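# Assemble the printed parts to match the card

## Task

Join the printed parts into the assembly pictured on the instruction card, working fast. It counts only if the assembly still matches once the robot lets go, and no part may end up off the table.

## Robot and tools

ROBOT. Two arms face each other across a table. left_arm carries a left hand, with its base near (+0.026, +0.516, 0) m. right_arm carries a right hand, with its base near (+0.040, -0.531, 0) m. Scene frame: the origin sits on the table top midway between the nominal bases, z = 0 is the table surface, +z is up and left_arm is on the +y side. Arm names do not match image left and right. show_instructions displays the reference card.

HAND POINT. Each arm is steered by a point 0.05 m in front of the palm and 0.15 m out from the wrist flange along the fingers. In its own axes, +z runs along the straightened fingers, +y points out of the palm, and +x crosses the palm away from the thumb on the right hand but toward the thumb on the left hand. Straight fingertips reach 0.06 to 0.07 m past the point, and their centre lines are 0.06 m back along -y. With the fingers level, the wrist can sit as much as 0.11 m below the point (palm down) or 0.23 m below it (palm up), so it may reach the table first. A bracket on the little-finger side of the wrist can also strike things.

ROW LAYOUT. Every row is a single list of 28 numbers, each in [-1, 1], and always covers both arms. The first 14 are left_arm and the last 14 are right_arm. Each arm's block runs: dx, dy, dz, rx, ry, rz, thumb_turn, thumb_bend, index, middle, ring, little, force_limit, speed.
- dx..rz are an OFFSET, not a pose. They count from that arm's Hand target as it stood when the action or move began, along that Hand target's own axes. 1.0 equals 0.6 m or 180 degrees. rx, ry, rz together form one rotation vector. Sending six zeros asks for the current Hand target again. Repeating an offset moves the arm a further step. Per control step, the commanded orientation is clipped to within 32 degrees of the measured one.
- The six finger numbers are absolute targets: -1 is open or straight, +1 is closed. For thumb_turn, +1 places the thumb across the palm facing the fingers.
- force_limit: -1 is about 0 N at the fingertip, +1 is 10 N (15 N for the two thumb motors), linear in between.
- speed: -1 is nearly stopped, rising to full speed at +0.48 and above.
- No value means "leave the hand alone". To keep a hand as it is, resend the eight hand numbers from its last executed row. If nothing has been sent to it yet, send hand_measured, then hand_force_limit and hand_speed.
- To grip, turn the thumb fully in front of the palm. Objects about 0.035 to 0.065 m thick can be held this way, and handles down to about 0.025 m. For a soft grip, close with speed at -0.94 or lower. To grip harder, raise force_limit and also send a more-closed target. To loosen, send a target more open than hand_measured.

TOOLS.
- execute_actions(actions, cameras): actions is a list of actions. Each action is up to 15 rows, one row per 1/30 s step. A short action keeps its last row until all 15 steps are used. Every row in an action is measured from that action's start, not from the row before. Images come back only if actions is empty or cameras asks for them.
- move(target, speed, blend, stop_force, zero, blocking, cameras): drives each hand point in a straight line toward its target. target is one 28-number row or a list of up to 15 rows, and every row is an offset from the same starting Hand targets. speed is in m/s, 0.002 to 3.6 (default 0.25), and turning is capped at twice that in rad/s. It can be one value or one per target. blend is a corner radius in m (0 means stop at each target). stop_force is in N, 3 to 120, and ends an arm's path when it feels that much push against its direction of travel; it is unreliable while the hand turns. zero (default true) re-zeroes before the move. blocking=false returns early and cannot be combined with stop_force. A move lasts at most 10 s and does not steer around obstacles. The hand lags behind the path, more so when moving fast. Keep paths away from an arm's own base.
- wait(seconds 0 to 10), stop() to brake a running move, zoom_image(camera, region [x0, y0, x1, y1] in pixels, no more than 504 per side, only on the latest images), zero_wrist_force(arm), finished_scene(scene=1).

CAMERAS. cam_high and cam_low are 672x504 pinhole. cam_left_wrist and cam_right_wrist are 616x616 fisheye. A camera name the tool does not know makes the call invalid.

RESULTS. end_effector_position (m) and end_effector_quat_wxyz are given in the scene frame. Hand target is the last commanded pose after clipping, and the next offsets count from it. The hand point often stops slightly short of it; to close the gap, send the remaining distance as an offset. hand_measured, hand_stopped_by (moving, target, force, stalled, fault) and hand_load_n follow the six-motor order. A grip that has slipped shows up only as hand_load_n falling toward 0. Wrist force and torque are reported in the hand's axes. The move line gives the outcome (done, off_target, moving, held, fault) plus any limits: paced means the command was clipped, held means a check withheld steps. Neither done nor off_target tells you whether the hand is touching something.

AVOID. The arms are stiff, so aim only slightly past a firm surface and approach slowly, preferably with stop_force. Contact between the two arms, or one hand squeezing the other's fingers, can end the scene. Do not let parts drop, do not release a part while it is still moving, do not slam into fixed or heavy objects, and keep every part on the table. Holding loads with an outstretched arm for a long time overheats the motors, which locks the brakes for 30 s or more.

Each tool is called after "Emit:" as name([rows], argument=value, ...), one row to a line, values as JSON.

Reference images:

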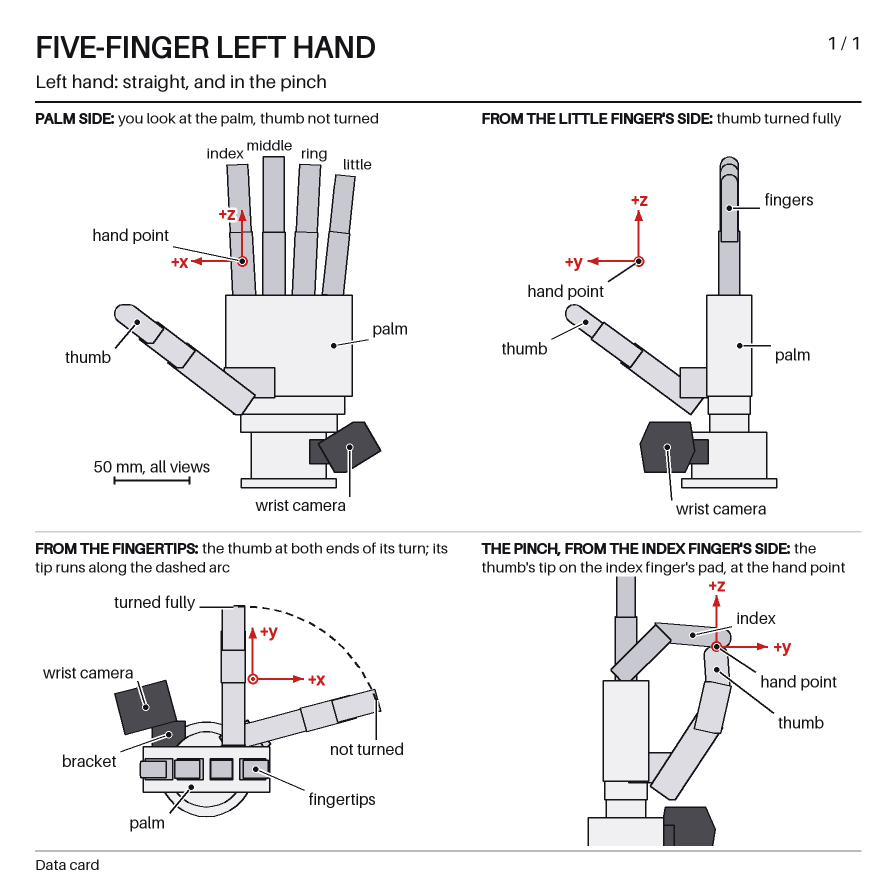

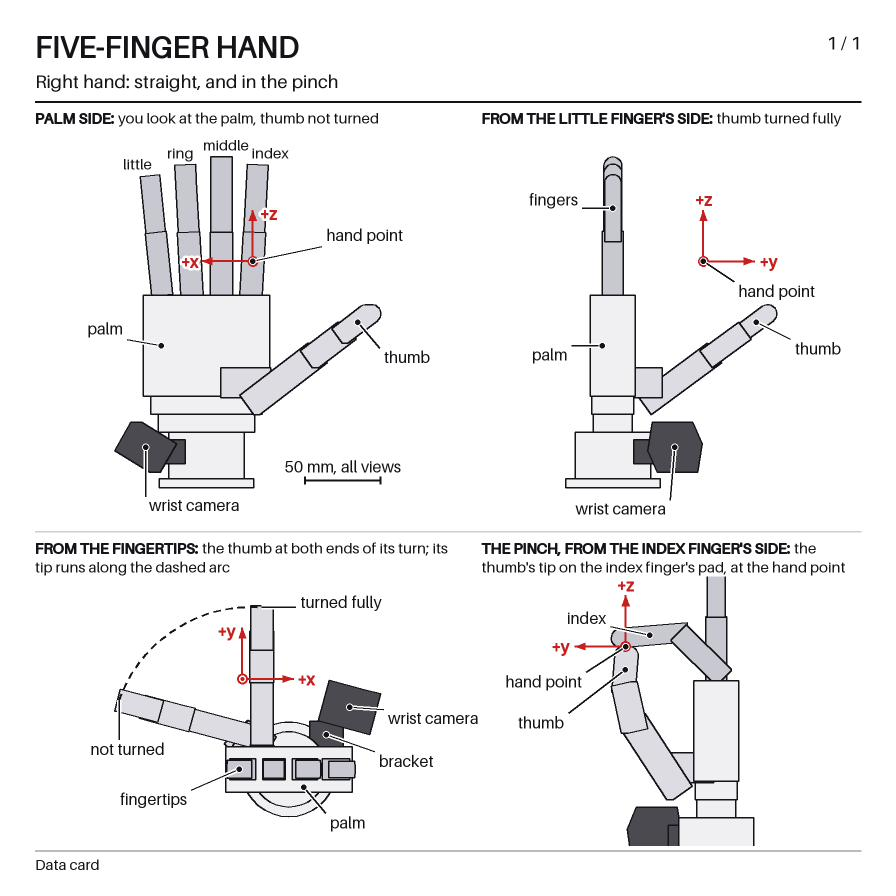

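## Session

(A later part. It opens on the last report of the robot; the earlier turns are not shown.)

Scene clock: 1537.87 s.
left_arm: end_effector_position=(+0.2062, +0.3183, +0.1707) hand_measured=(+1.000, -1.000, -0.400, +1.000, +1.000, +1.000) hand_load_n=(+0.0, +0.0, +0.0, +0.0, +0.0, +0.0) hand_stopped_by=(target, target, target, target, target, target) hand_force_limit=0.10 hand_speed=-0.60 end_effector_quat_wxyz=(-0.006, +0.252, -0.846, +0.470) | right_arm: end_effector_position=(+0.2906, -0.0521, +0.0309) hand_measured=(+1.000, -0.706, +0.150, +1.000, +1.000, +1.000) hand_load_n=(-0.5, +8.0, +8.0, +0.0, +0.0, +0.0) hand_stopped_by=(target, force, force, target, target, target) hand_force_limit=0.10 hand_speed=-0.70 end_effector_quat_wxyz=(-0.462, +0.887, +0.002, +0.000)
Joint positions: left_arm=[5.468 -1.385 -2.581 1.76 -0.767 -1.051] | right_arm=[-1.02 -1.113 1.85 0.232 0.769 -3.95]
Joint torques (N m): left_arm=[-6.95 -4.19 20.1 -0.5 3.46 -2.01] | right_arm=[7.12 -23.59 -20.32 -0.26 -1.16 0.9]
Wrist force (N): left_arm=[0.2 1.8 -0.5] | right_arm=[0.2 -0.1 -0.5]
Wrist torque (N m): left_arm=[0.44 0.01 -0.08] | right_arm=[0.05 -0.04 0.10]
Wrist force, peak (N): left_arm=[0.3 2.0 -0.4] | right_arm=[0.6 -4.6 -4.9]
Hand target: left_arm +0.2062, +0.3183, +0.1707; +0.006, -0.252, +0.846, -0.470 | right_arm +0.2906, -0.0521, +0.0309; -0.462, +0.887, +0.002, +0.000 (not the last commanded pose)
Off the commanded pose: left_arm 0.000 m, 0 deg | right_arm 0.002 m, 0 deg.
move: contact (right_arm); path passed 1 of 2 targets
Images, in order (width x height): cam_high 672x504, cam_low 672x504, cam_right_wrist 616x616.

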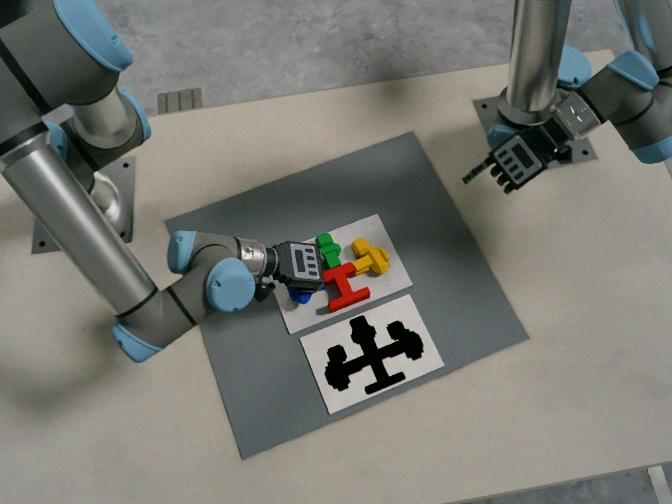

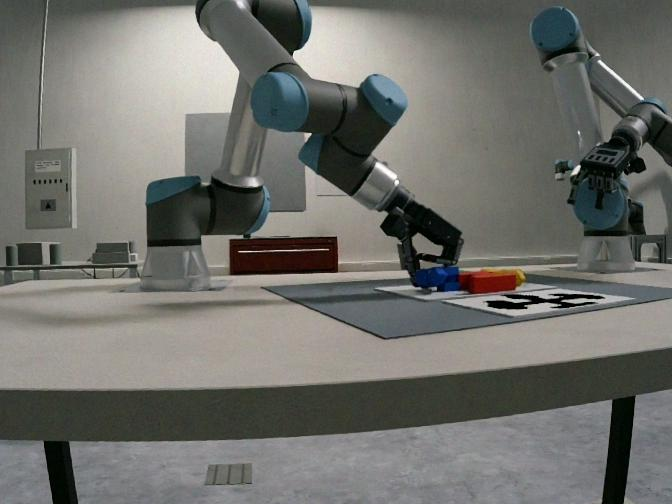

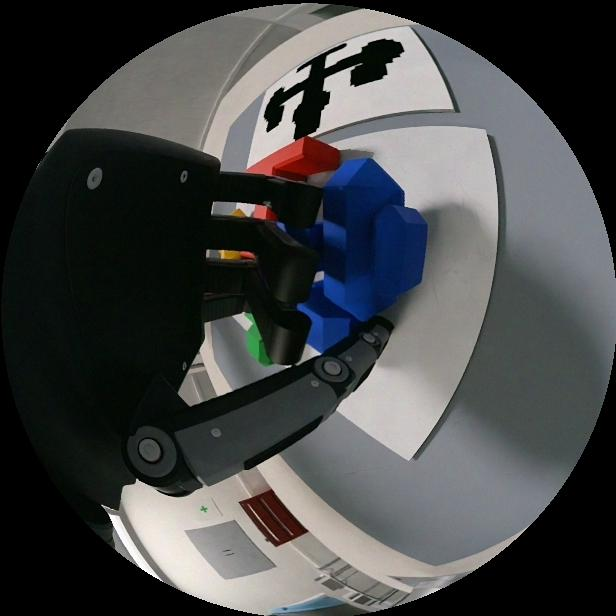

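Emit:
move([
  [0,0,0,0,0,0,1,-1,-0.4,1,1,1,0.1,-0.6,0,0,0,0,0,0,1,-1,-0.4,1,1,1,0.1,-0.6],
  [0,0,0,0,0,0,1,-1,-0.4,1,1,1,0.1,-0.6,0,-0.1365,-0.0957,0,0,0,1,-1,-0.4,1,1,1,0.1,-0.6],
], speed=0.15, cameras=["cam_high","cam_low","cam_right_wrist"])

Emit:
zoom_image(camera="cam_high", region=[280, 230, 380, 330])

Emit:
zoom_image(camera="cam_low", region=[400, 240, 500, 310])

Emit:
zoom_image(camera="cam_right_wrist", region=[250, 80, 530, 360])

Scene clock: 1601.93 s.
left_arm: end_effector_position=(+0.2062, +0.3183, +0.1707) hand_measured=(+1.000, -1.000, -0.400, +1.000, +1.000, +1.000) hand_load_n=(+0.0, +0.0, +0.0, +0.0, +0.0, +0.0) hand_stopped_by=(target, target, target, target, target, target) hand_force_limit=0.10 hand_speed=-0.60 end_effector_quat_wxyz=(-0.006, +0.252, -0.846, +0.470) | right_arm: end_effector_position=(+0.2906, -0.0522, +0.1309) hand_measured=(+1.000, -1.000, -0.192, +1.000, +1.000, +1.000) hand_load_n=(+0.0, +0.0, +0.0, +0.0, +0.0, +0.0) hand_stopped_by=(target, target, stalled, target, target, target) hand_force_limit=0.10 hand_speed=-0.60 end_effector_quat_wxyz=(-0.462, +0.887, +0.002, +0.000)
Joint positions: left_arm=[5.468 -1.385 -2.581 1.76 -0.767 -1.051] | right_arm=[-1.02 -1.253 1.747 0.474 0.769 -3.95]
Joint torques (N m): left_arm=[-6.28 -4.98 19.8 -0.77 3.4 -1.9] | right_arm=[-11.87 -29.39 -9.54 1.85 -3.98 -0.26]
Wrist force (N): left_arm=[0.1 1.7 -0.5] | right_arm=[0.3 -0.4 -0.3]
Wrist torque (N m): left_arm=[0.43 0.03 -0.08] | right_arm=[0.00 -0.06 0.12]
Wrist force, peak (N): left_arm=[0.2 2.0 -0.4] | right_arm=[0.8 7.1 -10.5]
Hand target: left_arm +0.2062, +0.3183, +0.1707; +0.006, -0.252, +0.846, -0.470 | right_arm +0.2906, -0.0522, +0.1309; -0.462, +0.887, +0.002, +0.000
Off the commanded pose: left_arm 0.000 m, 0 deg | right_arm 0.000 m, 0 deg.
move: done
Images, in order (width x height): cam_high 672x504, cam_low 672x504, cam_right_wrist 616x616.

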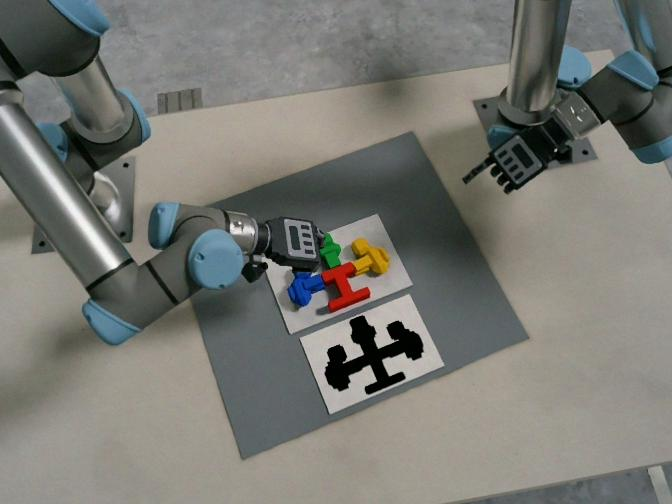

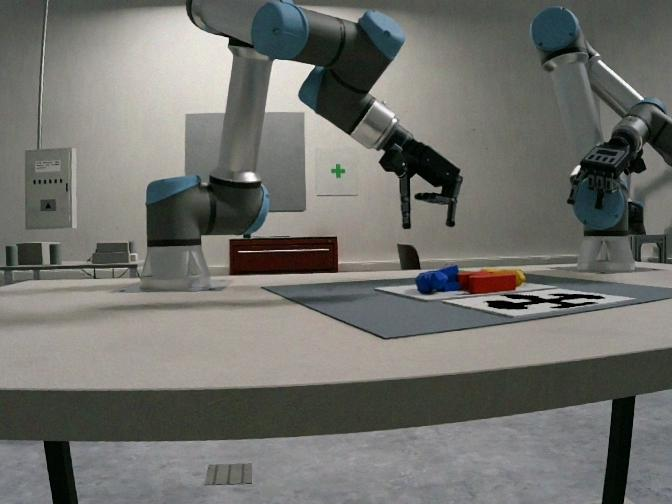

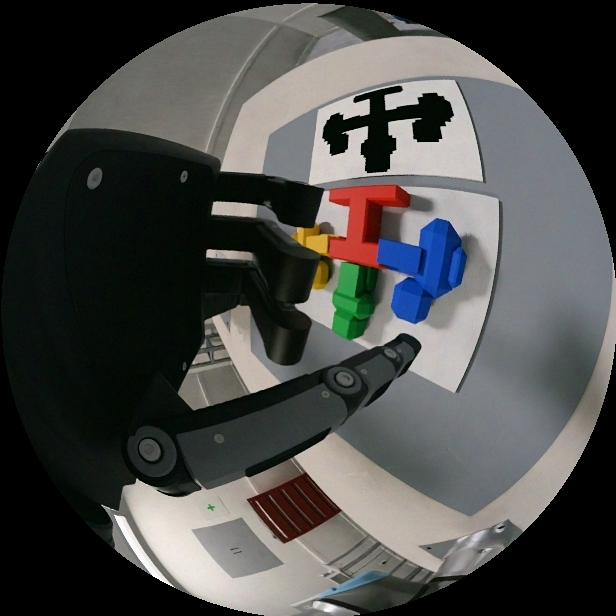

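Scaled by 5.040 from the camera's 672x504 image, which has a finer 960x720 frame.

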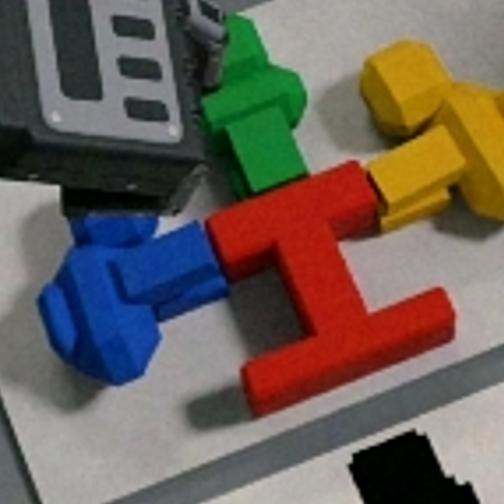

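Scaled by 5.040 from the camera's 672x504 image, which has a finer 960x720 frame.

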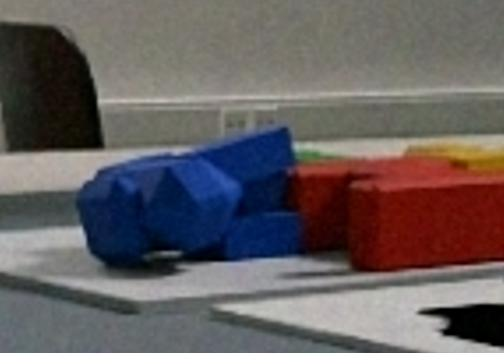

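Scaled by 1.800 from the camera's 616x616 image, which has a finer 880x880 frame.

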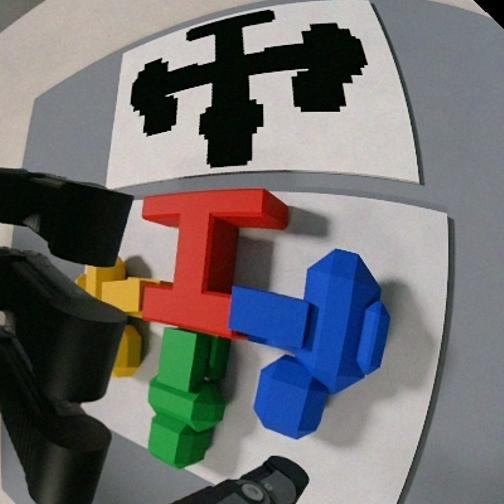

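Emit:
zoom_image(camera="cam_high", region=[285, 260, 335, 310])

Emit:
zoom_image(camera="cam_low", region=[410, 258, 466, 300])

Emit:
zoom_image(camera="cam_right_wrist", region=[340, 180, 480, 330])

Scaled by 10.080 from the camera's 672x504 image, which has a finer 960x720 frame.

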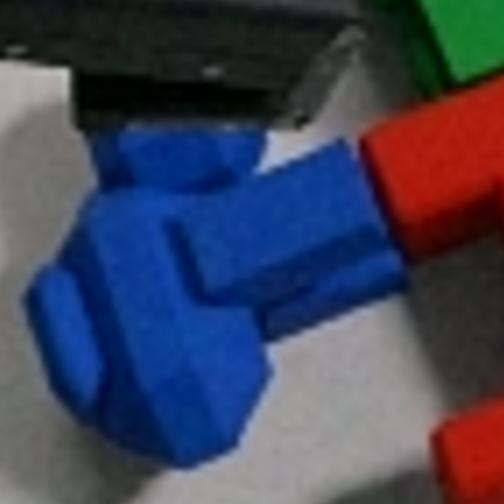

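Scaled by 9.000 from the camera's 672x504 image, which has a finer 960x720 frame.

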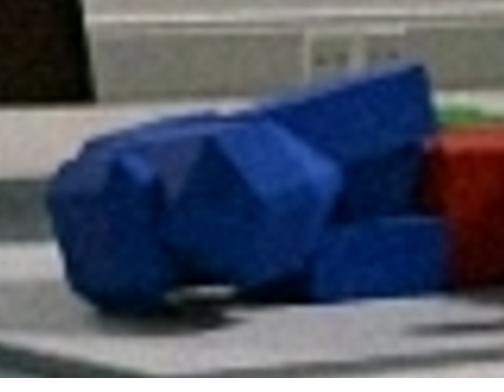

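Scaled by 3.360 from the camera's 616x616 image, which has a finer 880x880 frame.

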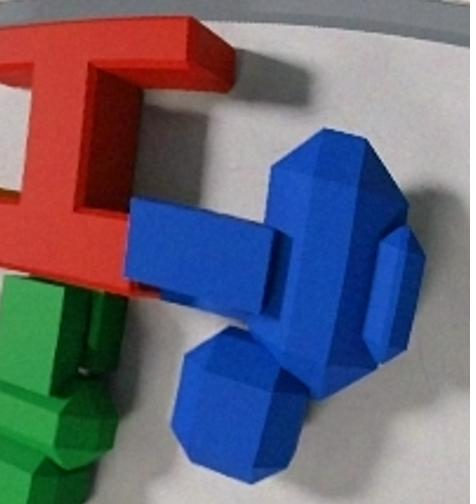

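Emit:
move(target=[0,0,0,0,0,0,1,-1,-0.4,1,1,1,0.1,-0.6,0.0307,0.0151,-0.0216,-0.25,0,0,1,-1,-1,1,1,1,0.1,0.2], speed=0.3, cameras=["cam_high","cam_low","cam_right_wrist"])

Emit:
zoom_image(camera="cam_high", region=[280, 230, 380, 330])

Emit:
zoom_image(camera="cam_low", region=[390, 210, 490, 310])

Scene clock: 1677.50 s.
left_arm: end_effector_position=(+0.2062, +0.3183, +0.1707) hand_measured=(+1.000, -1.000, -0.400, +1.000, +1.000, +1.000) hand_load_n=(+0.0, +0.0, +0.0, +0.0, +0.0, +0.0) hand_stopped_by=(target, target, target, target, target, target) hand_force_limit=0.10 hand_speed=-0.60 end_effector_quat_wxyz=(-0.006, +0.252, -0.846, +0.470) | right_arm: end_effector_position=(+0.3090, -0.0679, +0.1309) hand_measured=(+1.000, -1.000, -1.000, +1.000, +1.000, +1.000) hand_load_n=(+0.0, +0.0, +0.0, +0.0, +0.5, +0.0) hand_stopped_by=(target, target, target, target, target, target) hand_force_limit=0.10 hand_speed=0.20 end_effector_quat_wxyz=(-0.087, +0.996, +0.002, +0.000)
Joint positions: left_arm=[5.468 -1.385 -2.581 1.76 -0.767 -1.051] | right_arm=[-0.752 -0.892 1.132 1.208 1.446 -3.936]
Joint torques (N m): left_arm=[-8.06 -3.06 20.12 -0.66 3.38 -1.72] | right_arm=[-12.13 -37.11 -17.7 2.62 -1.37 -1.59]
Wrist force (N): left_arm=[0.1 1.7 -0.3] | right_arm=[0.5 1.0 -1.0]
Wrist torque (N m): left_arm=[0.41 0.03 -0.08] | right_arm=[0.11 -0.04 0.16]
Wrist force, peak (N): left_arm=[0.1 1.9 -0.5] | right_arm=[0.6 1.5 -1.4]
Hand target: left_arm +0.2062, +0.3183, +0.1707; +0.006, -0.252, +0.846, -0.470 | right_arm +0.3090, -0.0680, +0.1310; -0.087, +0.996, +0.002, +0.000
Off the commanded pose: left_arm 0.000 m, 0 deg | right_arm 0.000 m, 0 deg.
move: done
Images, in order (width x height): cam_high 672x504, cam_low 672x504, cam_right_wrist 616x616.

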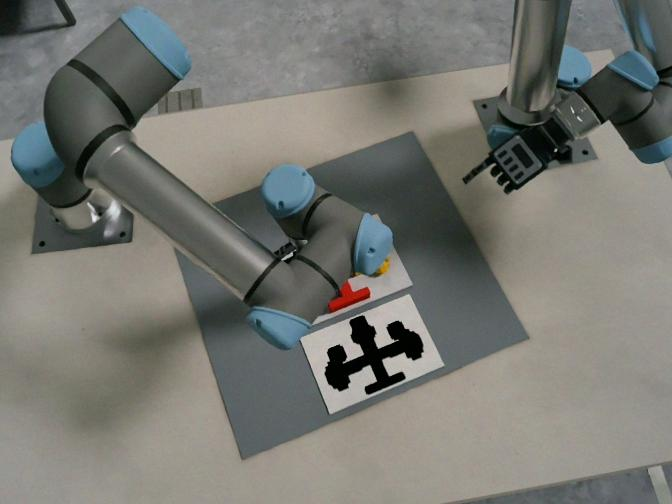

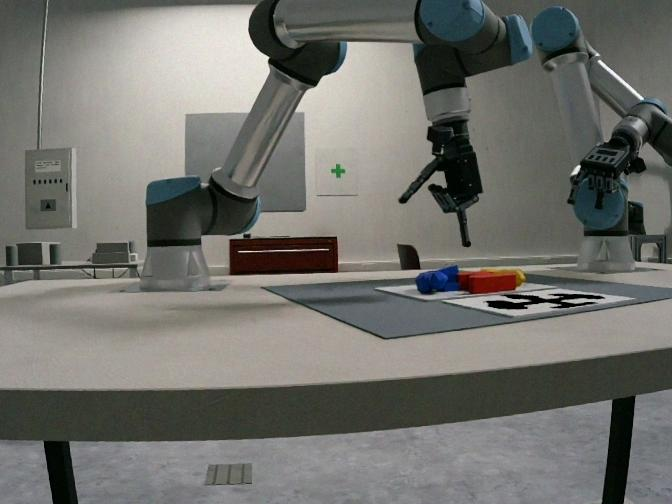

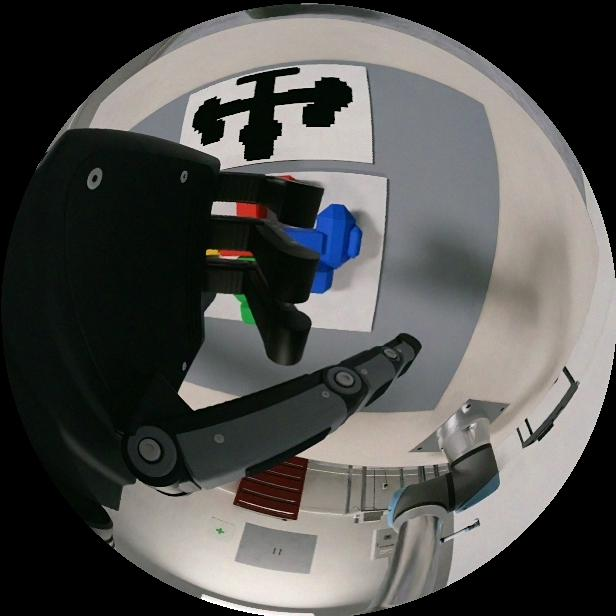

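Scaled by 5.040 from the camera's 672x504 image, which has a finer 960x720 frame.

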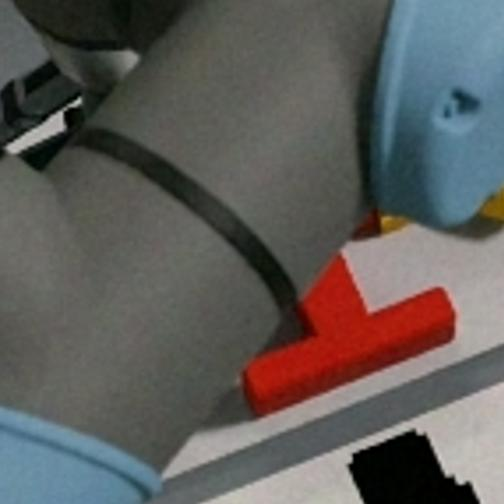

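Scaled by 5.040 from the camera's 672x504 image, which has a finer 960x720 frame.

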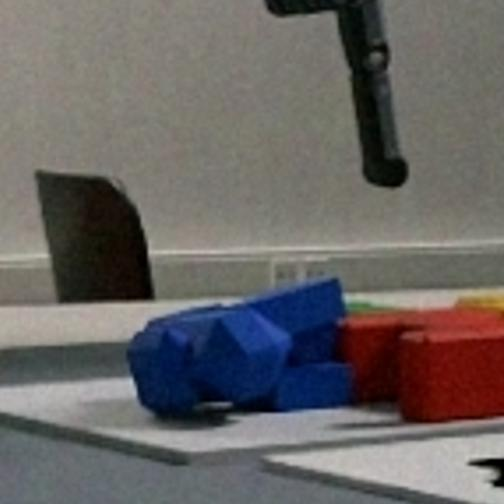

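Emit:
move([
  [0,0,0,0,0,0,1,-1,-0.4,1,1,1,0.1,-0.6,0,0.0295,-0.0052,0,0,0,1,-1,-1,1,1,1,0.1,0.2],
  [0,0,0,0,0,0,1,-1,-0.4,1,1,1,0.1,-0.6,0,0.0380,0.0425,0,0,0,1,-1,-1,1,1,1,0.1,0.2],
], speed=[0.1,0.03], stop_force=5, cameras=["cam_low","cam_right_wrist"])

Emit:
zoom_image(camera="cam_low", region=[400, 230, 480, 310])

Emit:
zoom_image(camera="cam_right_wrist", region=[200, 130, 400, 330])

Scene clock: 1696.87 s.
left_arm: end_effector_position=(+0.2062, +0.3183, +0.1707) hand_measured=(+1.000, -1.000, -0.400, +1.000, +1.000, +1.000) hand_load_n=(+0.0, +0.0, +0.0, +0.0, +0.0, +0.0) hand_stopped_by=(target, target, target, target, target, target) hand_force_limit=0.10 hand_speed=-0.60 end_effector_quat_wxyz=(-0.006, +0.252, -0.846, +0.470) | right_arm: end_effector_position=(+0.3091, -0.0860, +0.1019) hand_measured=(+1.000, -1.000, -1.000, +1.000, +1.000, +1.000) hand_load_n=(+0.0, +0.0, +0.0, +0.0, +0.5, +0.0) hand_stopped_by=(target, target, target, target, target, target) hand_force_limit=0.10 hand_speed=0.20 end_effector_quat_wxyz=(-0.087, +0.996, +0.002, +0.000)
Joint positions: left_arm=[5.468 -1.385 -2.581 1.76 -0.767 -1.051] | right_arm=[-0.776 -0.909 1.239 1.121 1.443 -3.96]
Joint torques (N m): left_arm=[-7.68 -4.42 19.75 -0.91 3.37 -1.72] | right_arm=[5.12 -47.29 -23.24 3.38 2.55 -1.47]
Wrist force (N): left_arm=[0.2 1.5 -0.4] | right_arm=[0.6 1.3 -0.7]
Wrist torque (N m): left_arm=[0.39 0.02 -0.06] | right_arm=[0.17 -0.06 0.17]
Wrist force, peak (N): left_arm=[0.2 2.0 -0.6] | right_arm=[0.3 2.2 -1.3]
Hand target: left_arm +0.2062, +0.3183, +0.1707; +0.006, -0.252, +0.846, -0.470 | right_arm +0.3091, -0.0860, +0.1019; -0.087, +0.996, +0.002, +0.000
Off the commanded pose: left_arm 0.000 m, 0 deg | right_arm 0.000 m, 0 deg.
move: done
Images, in order (width x height): cam_low 672x504, cam_right_wrist 616x616.

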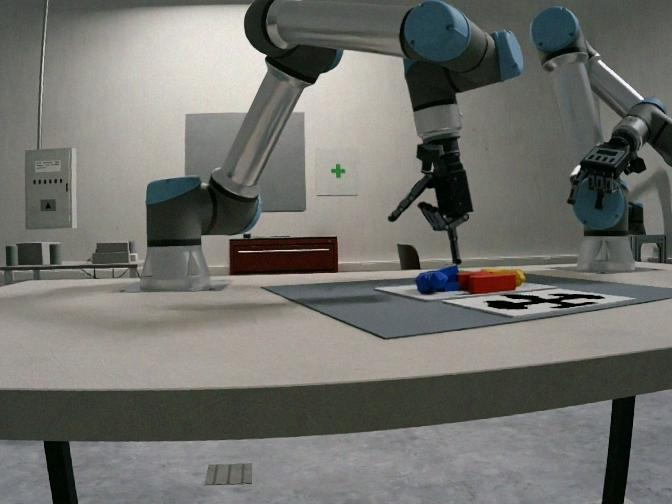

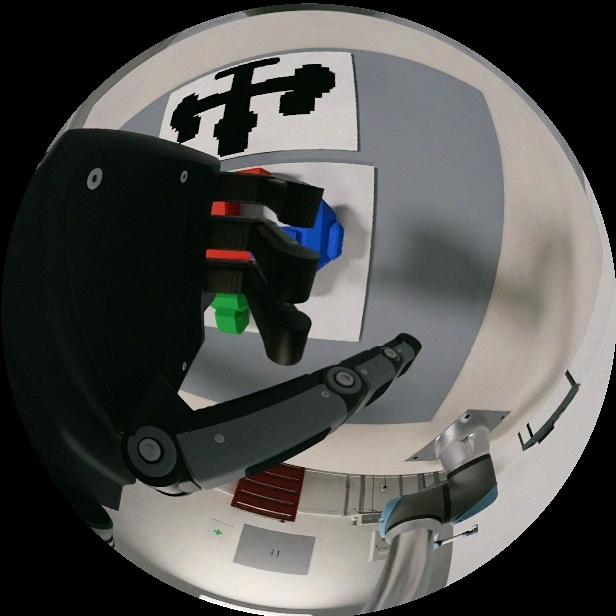

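Scaled by 6.300 from the camera's 672x504 image, which has a finer 960x720 frame.

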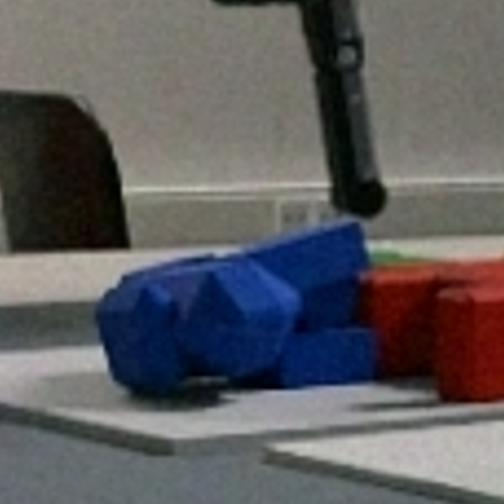

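Scaled by 2.520 from the camera's 616x616 image, which has a finer 880x880 frame.

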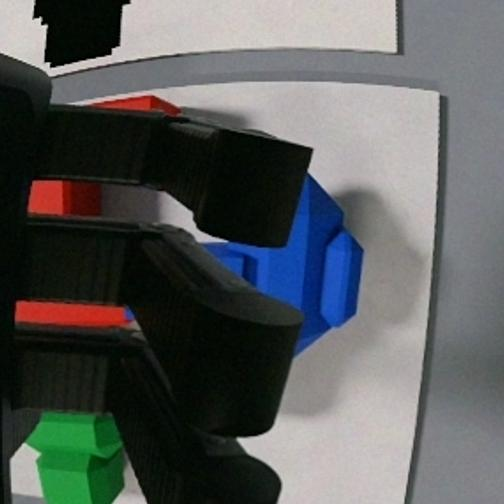

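Emit:
move([
  [0,0,0,0,0,0,1,-1,-0.4,1,1,1,0.1,-0.6,0,-0.0023,-0.0131,0,0,0,1,-1,-1,1,1,1,0.1,0.2],
  [0,0,0,0,0,0,1,-1,-0.4,1,1,1,0.1,-0.6,0,0.014,-0.016,0,0,0,1,-1,-1,1,1,1,0.1,0.2],
  [0,0,0,0,0,0,1,-1,-0.4,1,1,1,0.1,-0.6,0,0.0204,0.0201,0,0,0,1,-1,-1,1,1,1,0.1,0.2],
], speed=[0.06,0.06,0.025], stop_force=6, cameras=["cam_low","cam_right_wrist"])

Emit:
zoom_image(camera="cam_low", region=[400, 230, 480, 310])

Scene clock: 1713.57 s.
left_arm: end_effector_position=(+0.2062, +0.3183, +0.1707) hand_measured=(+1.000, -1.000, -0.400, +1.000, +1.000, +1.000) hand_load_n=(+0.0, -0.5, +0.0, +0.0, +0.0, +0.0) hand_stopped_by=(target, target, target, target, target, target) hand_force_limit=0.10 hand_speed=-0.60 end_effector_quat_wxyz=(-0.006, +0.252, -0.846, +0.470) | right_arm: end_effector_position=(+0.3091, -0.0959, +0.0879) hand_measured=(+1.000, -1.000, -1.000, +1.000, +1.000, +1.000) hand_load_n=(+0.0, +0.0, +0.0, +0.0, +0.0, +0.0) hand_stopped_by=(target, target, target, target, target, target) hand_force_limit=0.10 hand_speed=0.20 end_effector_quat_wxyz=(-0.087, +0.996, +0.002, +0.000)
Joint positions: left_arm=[5.468 -1.385 -2.581 1.76 -0.767 -1.051] | right_arm=[-0.79 -0.917 1.291 1.079 1.441 -3.974]
Joint torques (N m): left_arm=[-6.92 -4.09 20.61 -0.91 3.38 -1.81] | right_arm=[11.55 -47.34 -23.19 3.27 1.36 -0.75]
Wrist force (N): left_arm=[0.3 1.6 -0.3] | right_arm=[0.3 1.3 -1.0]
Wrist torque (N m): left_arm=[0.41 0.01 -0.06] | right_arm=[0.18 -0.01 0.21]
Wrist force, peak (N): left_arm=[0.2 1.9 -0.6] | right_arm=[-0.1 2.0 -1.4]
Hand target: left_arm +0.2062, +0.3183, +0.1707; +0.006, -0.252, +0.846, -0.470 | right_arm +0.3092, -0.0959, +0.0879; -0.087, +0.996, +0.002, +0.000
Off the commanded pose: left_arm 0.000 m, 0 deg | right_arm 0.000 m, 0 deg.
move: done
Images, in order (width x height): cam_low 672x504, cam_right_wrist 616x616.

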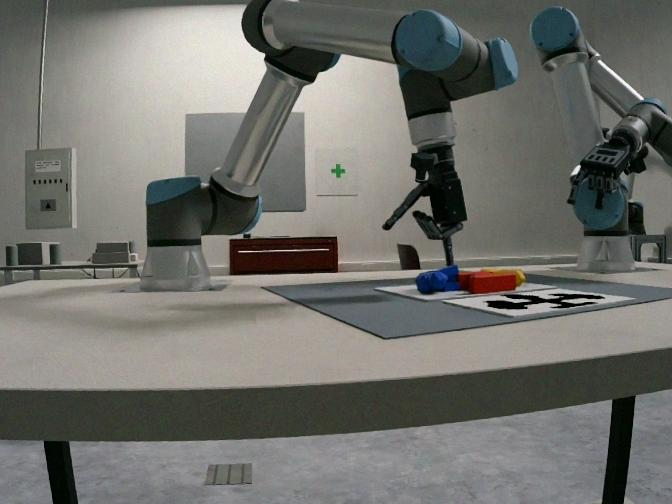

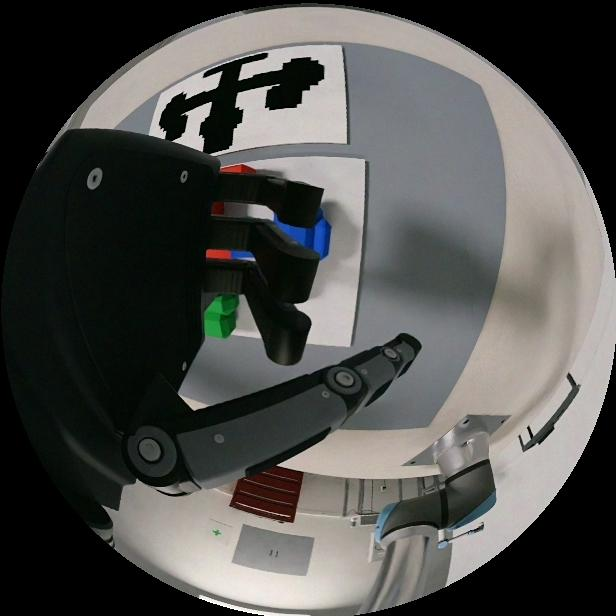

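Scaled by 6.300 from the camera's 672x504 image, which has a finer 960x720 frame.

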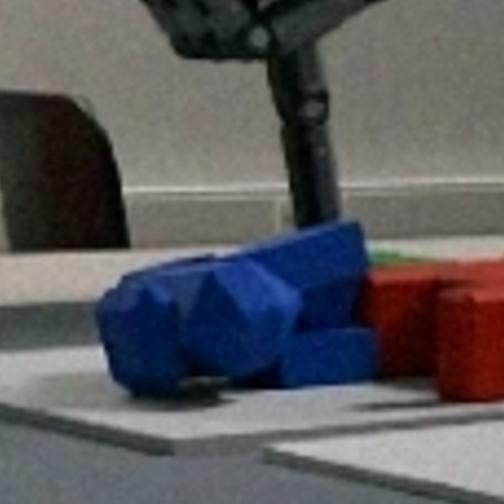

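Emit:
move([
  [0,0,0,0,0,0,1,-1,-0.4,1,1,1,0.1,-0.6,0,-0.0064,-0.0361,0,0,0,1,-1,-1,1,1,1,0.1,0.2],
  [0,0,0,0,0,0,1,-1,-0.4,1,1,1,0.1,-0.6,0.0367,0.0002,-0.0373,0,0,0,1,-1,-1,1,1,1,0.1,0.2],
  [0,0,0,0,0,0,1,-1,-0.4,1,1,1,0.1,-0.6,0.0367,0.0085,0.0095,0,0,0,1,-1,-1,1,1,1,0.1,0.2],
], speed=[0.06,0.06,0.025], stop_force=6, cameras=["cam_low","cam_right_wrist"])

Emit:
zoom_image(camera="cam_low", region=[400, 230, 480, 310])

Scene clock: 1731.70 s.
left_arm: end_effector_position=(+0.2062, +0.3183, +0.1707) hand_measured=(+1.000, -1.000, -0.400, +1.000, +1.000, +1.000) hand_load_n=(+0.0, +0.0, +0.0, +0.0, +0.0, +0.0) hand_stopped_by=(target, target, target, target, target, target) hand_force_limit=0.10 hand_speed=-0.60 end_effector_quat_wxyz=(-0.006, +0.252, -0.846, +0.470) | right_arm: end_effector_position=(+0.3312, -0.0999, +0.1021) hand_measured=(+1.000, -1.000, -1.000, +1.000, +1.000, +1.000) hand_load_n=(+0.0, -0.5, +0.0, +0.0, +0.0, +0.0) hand_stopped_by=(target, target, target, target, target, target) hand_force_limit=0.10 hand_speed=0.20 end_effector_quat_wxyz=(-0.087, +0.996, +0.002, +0.000)
Joint positions: left_arm=[5.468 -1.385 -2.581 1.76 -0.767 -1.051] | right_arm=[-0.823 -0.906 1.235 1.128 1.437 -4.007]
Joint torques (N m): left_arm=[-7.72 -3.74 19.59 -1.09 3.41 -1.71] | right_arm=[-6.65 -47.41 -23.56 0.75 -0.35 1.1]
Wrist force (N): left_arm=[0.1 1.7 -0.4] | right_arm=[0.5 1.5 -1.2]
Wrist torque (N m): left_arm=[0.43 0.02 -0.07] | right_arm=[0.20 -0.02 0.21]
Wrist force, peak (N): left_arm=[0.3 2.0 -0.6] | right_arm=[-0.3 -2.6 -7.2]
Hand target: left_arm +0.2062, +0.3183, +0.1707; +0.006, -0.252, +0.846, -0.470 | right_arm +0.3312, -0.0999, +0.1021; -0.087, +0.996, +0.002, +0.000 (not the last commanded pose)
Off the commanded pose: left_arm 0.000 m, 0 deg | right_arm 0.021 m, 0 deg.
move: contact (right_arm); path passed 2 of 3 targets
Images, in order (width x height): cam_low 672x504, cam_right_wrist 616x616.

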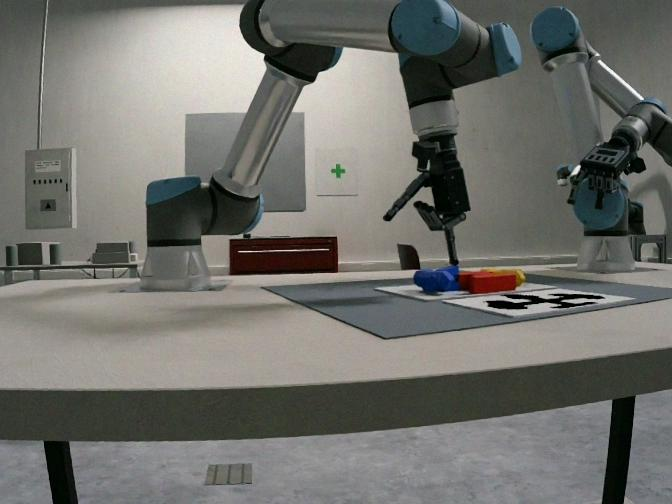

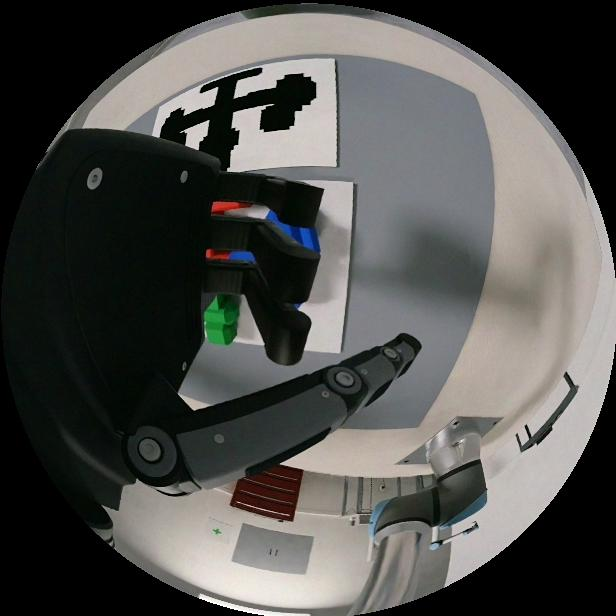

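Scaled by 6.300 from the camera's 672x504 image, which has a finer 960x720 frame.

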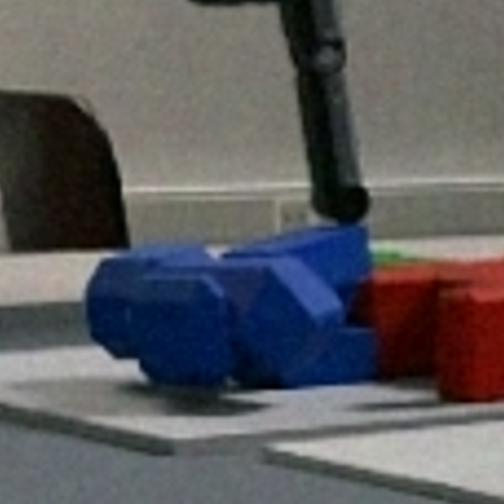

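Emit:
move([
  [0,0,0,0,0,0,1,-1,-0.4,1,1,1,0.1,-0.6,0,-0.0145,-0.082,0,0,0,1,-1,-0.4,1,1,1,0.1,0.2],
  [0,0,0,0,0,0,1,-1,-0.4,1,1,1,0.1,-0.6,-0.08,0.05,-0.12,0.25,0,0,1,-1,-0.4,1,1,1,0.1,0.2],
], speed=0.3, blend=0.02, cameras=["cam_high","cam_low","cam_right_wrist"])

Emit:
zoom_image(camera="cam_high", region=[280, 230, 380, 330])

Emit:
zoom_image(camera="cam_low", region=[400, 230, 480, 310])

Scene clock: 1750.30 s.
left_arm: end_effector_position=(+0.2062, +0.3183, +0.1707) hand_measured=(+1.000, -1.000, -0.400, +1.000, +1.000, +1.000) hand_load_n=(+0.0, +0.0, +0.0, +0.0, +0.0, +0.0) hand_stopped_by=(target, target, target, target, target, target) hand_force_limit=0.10 hand_speed=-0.60 end_effector_quat_wxyz=(-0.006, +0.252, -0.846, +0.470) | right_arm: end_effector_position=(+0.2834, -0.1422, +0.1678) hand_measured=(+1.000, -1.000, -0.400, +1.000, +1.000, +1.000) hand_load_n=(+0.0, +0.0, +0.5, +0.5, +0.0, +0.0) hand_stopped_by=(target, target, target, target, target, target) hand_force_limit=0.10 hand_speed=0.20 end_effector_quat_wxyz=(-0.462, +0.887, +0.002, +0.000)
Joint positions: left_arm=[5.468 -1.385 -2.581 1.76 -0.767 -1.051] | right_arm=[-1.244 -1.402 1.892 0.707 0.664 -4.251]
Joint torques (N m): left_arm=[-6.82 -3.65 20.76 -1.12 3.38 -1.78] | right_arm=[3.19 -20.88 -8.29 1.25 -2.32 0.65]
Wrist force (N): left_arm=[0.0 1.7 -0.3] | right_arm=[0.2 -0.1 -0.7]
Wrist torque (N m): left_arm=[0.41 0.04 -0.08] | right_arm=[0.10 -0.01 -0.02]
Wrist force, peak (N): left_arm=[0.3 2.0 -0.5] | right_arm=[0.9 0.1 -3.2]
Hand target: left_arm +0.2062, +0.3183, +0.1707; +0.006, -0.252, +0.846, -0.470 | right_arm +0.2833, -0.1421, +0.1678; -0.462, +0.887, +0.002, +0.000
Off the commanded pose: left_arm 0.000 m, 0 deg | right_arm 0.000 m, 0 deg.
move: done
Images, in order (width x height): cam_high 672x504, cam_low 672x504, cam_right_wrist 616x616.

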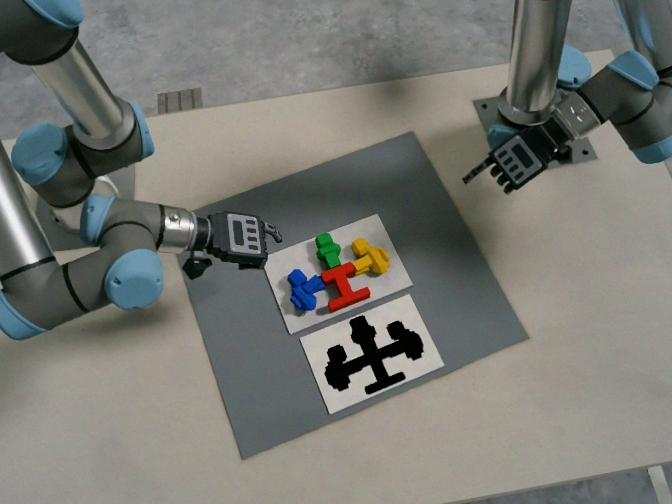

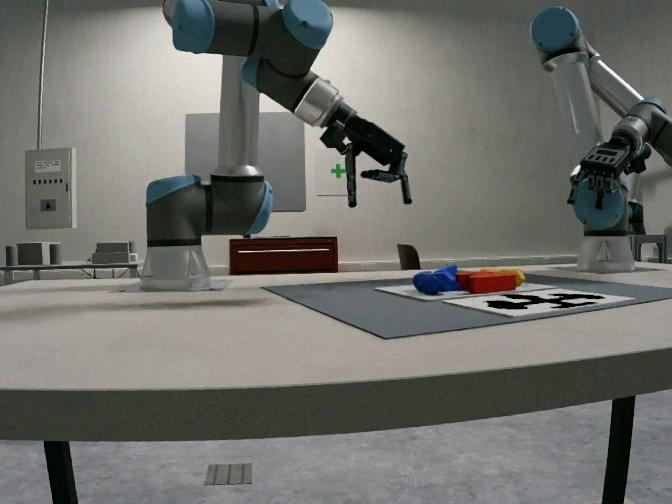

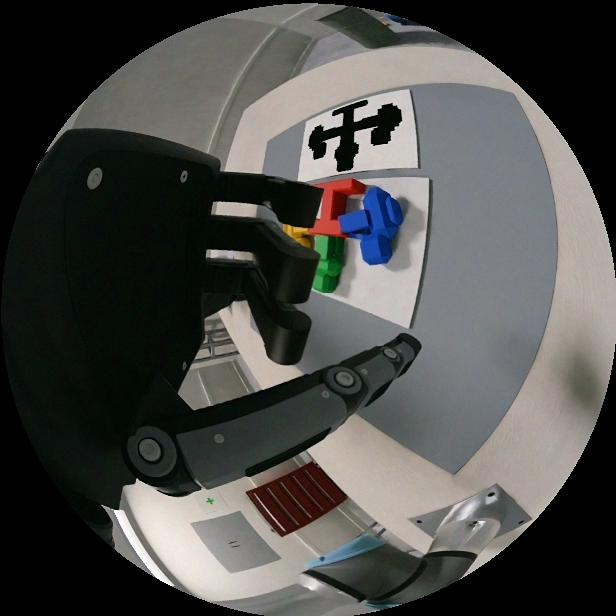

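Scaled by 5.040 from the camera's 672x504 image, which has a finer 960x720 frame.

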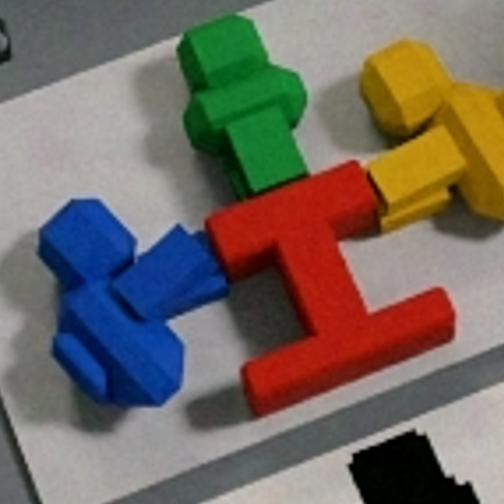

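Scaled by 6.300 from the camera's 672x504 image, which has a finer 960x720 frame.

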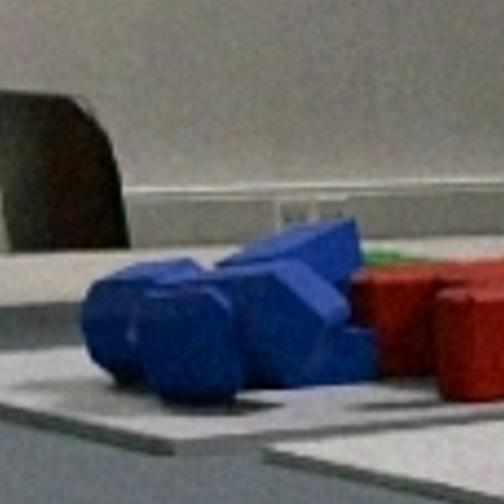

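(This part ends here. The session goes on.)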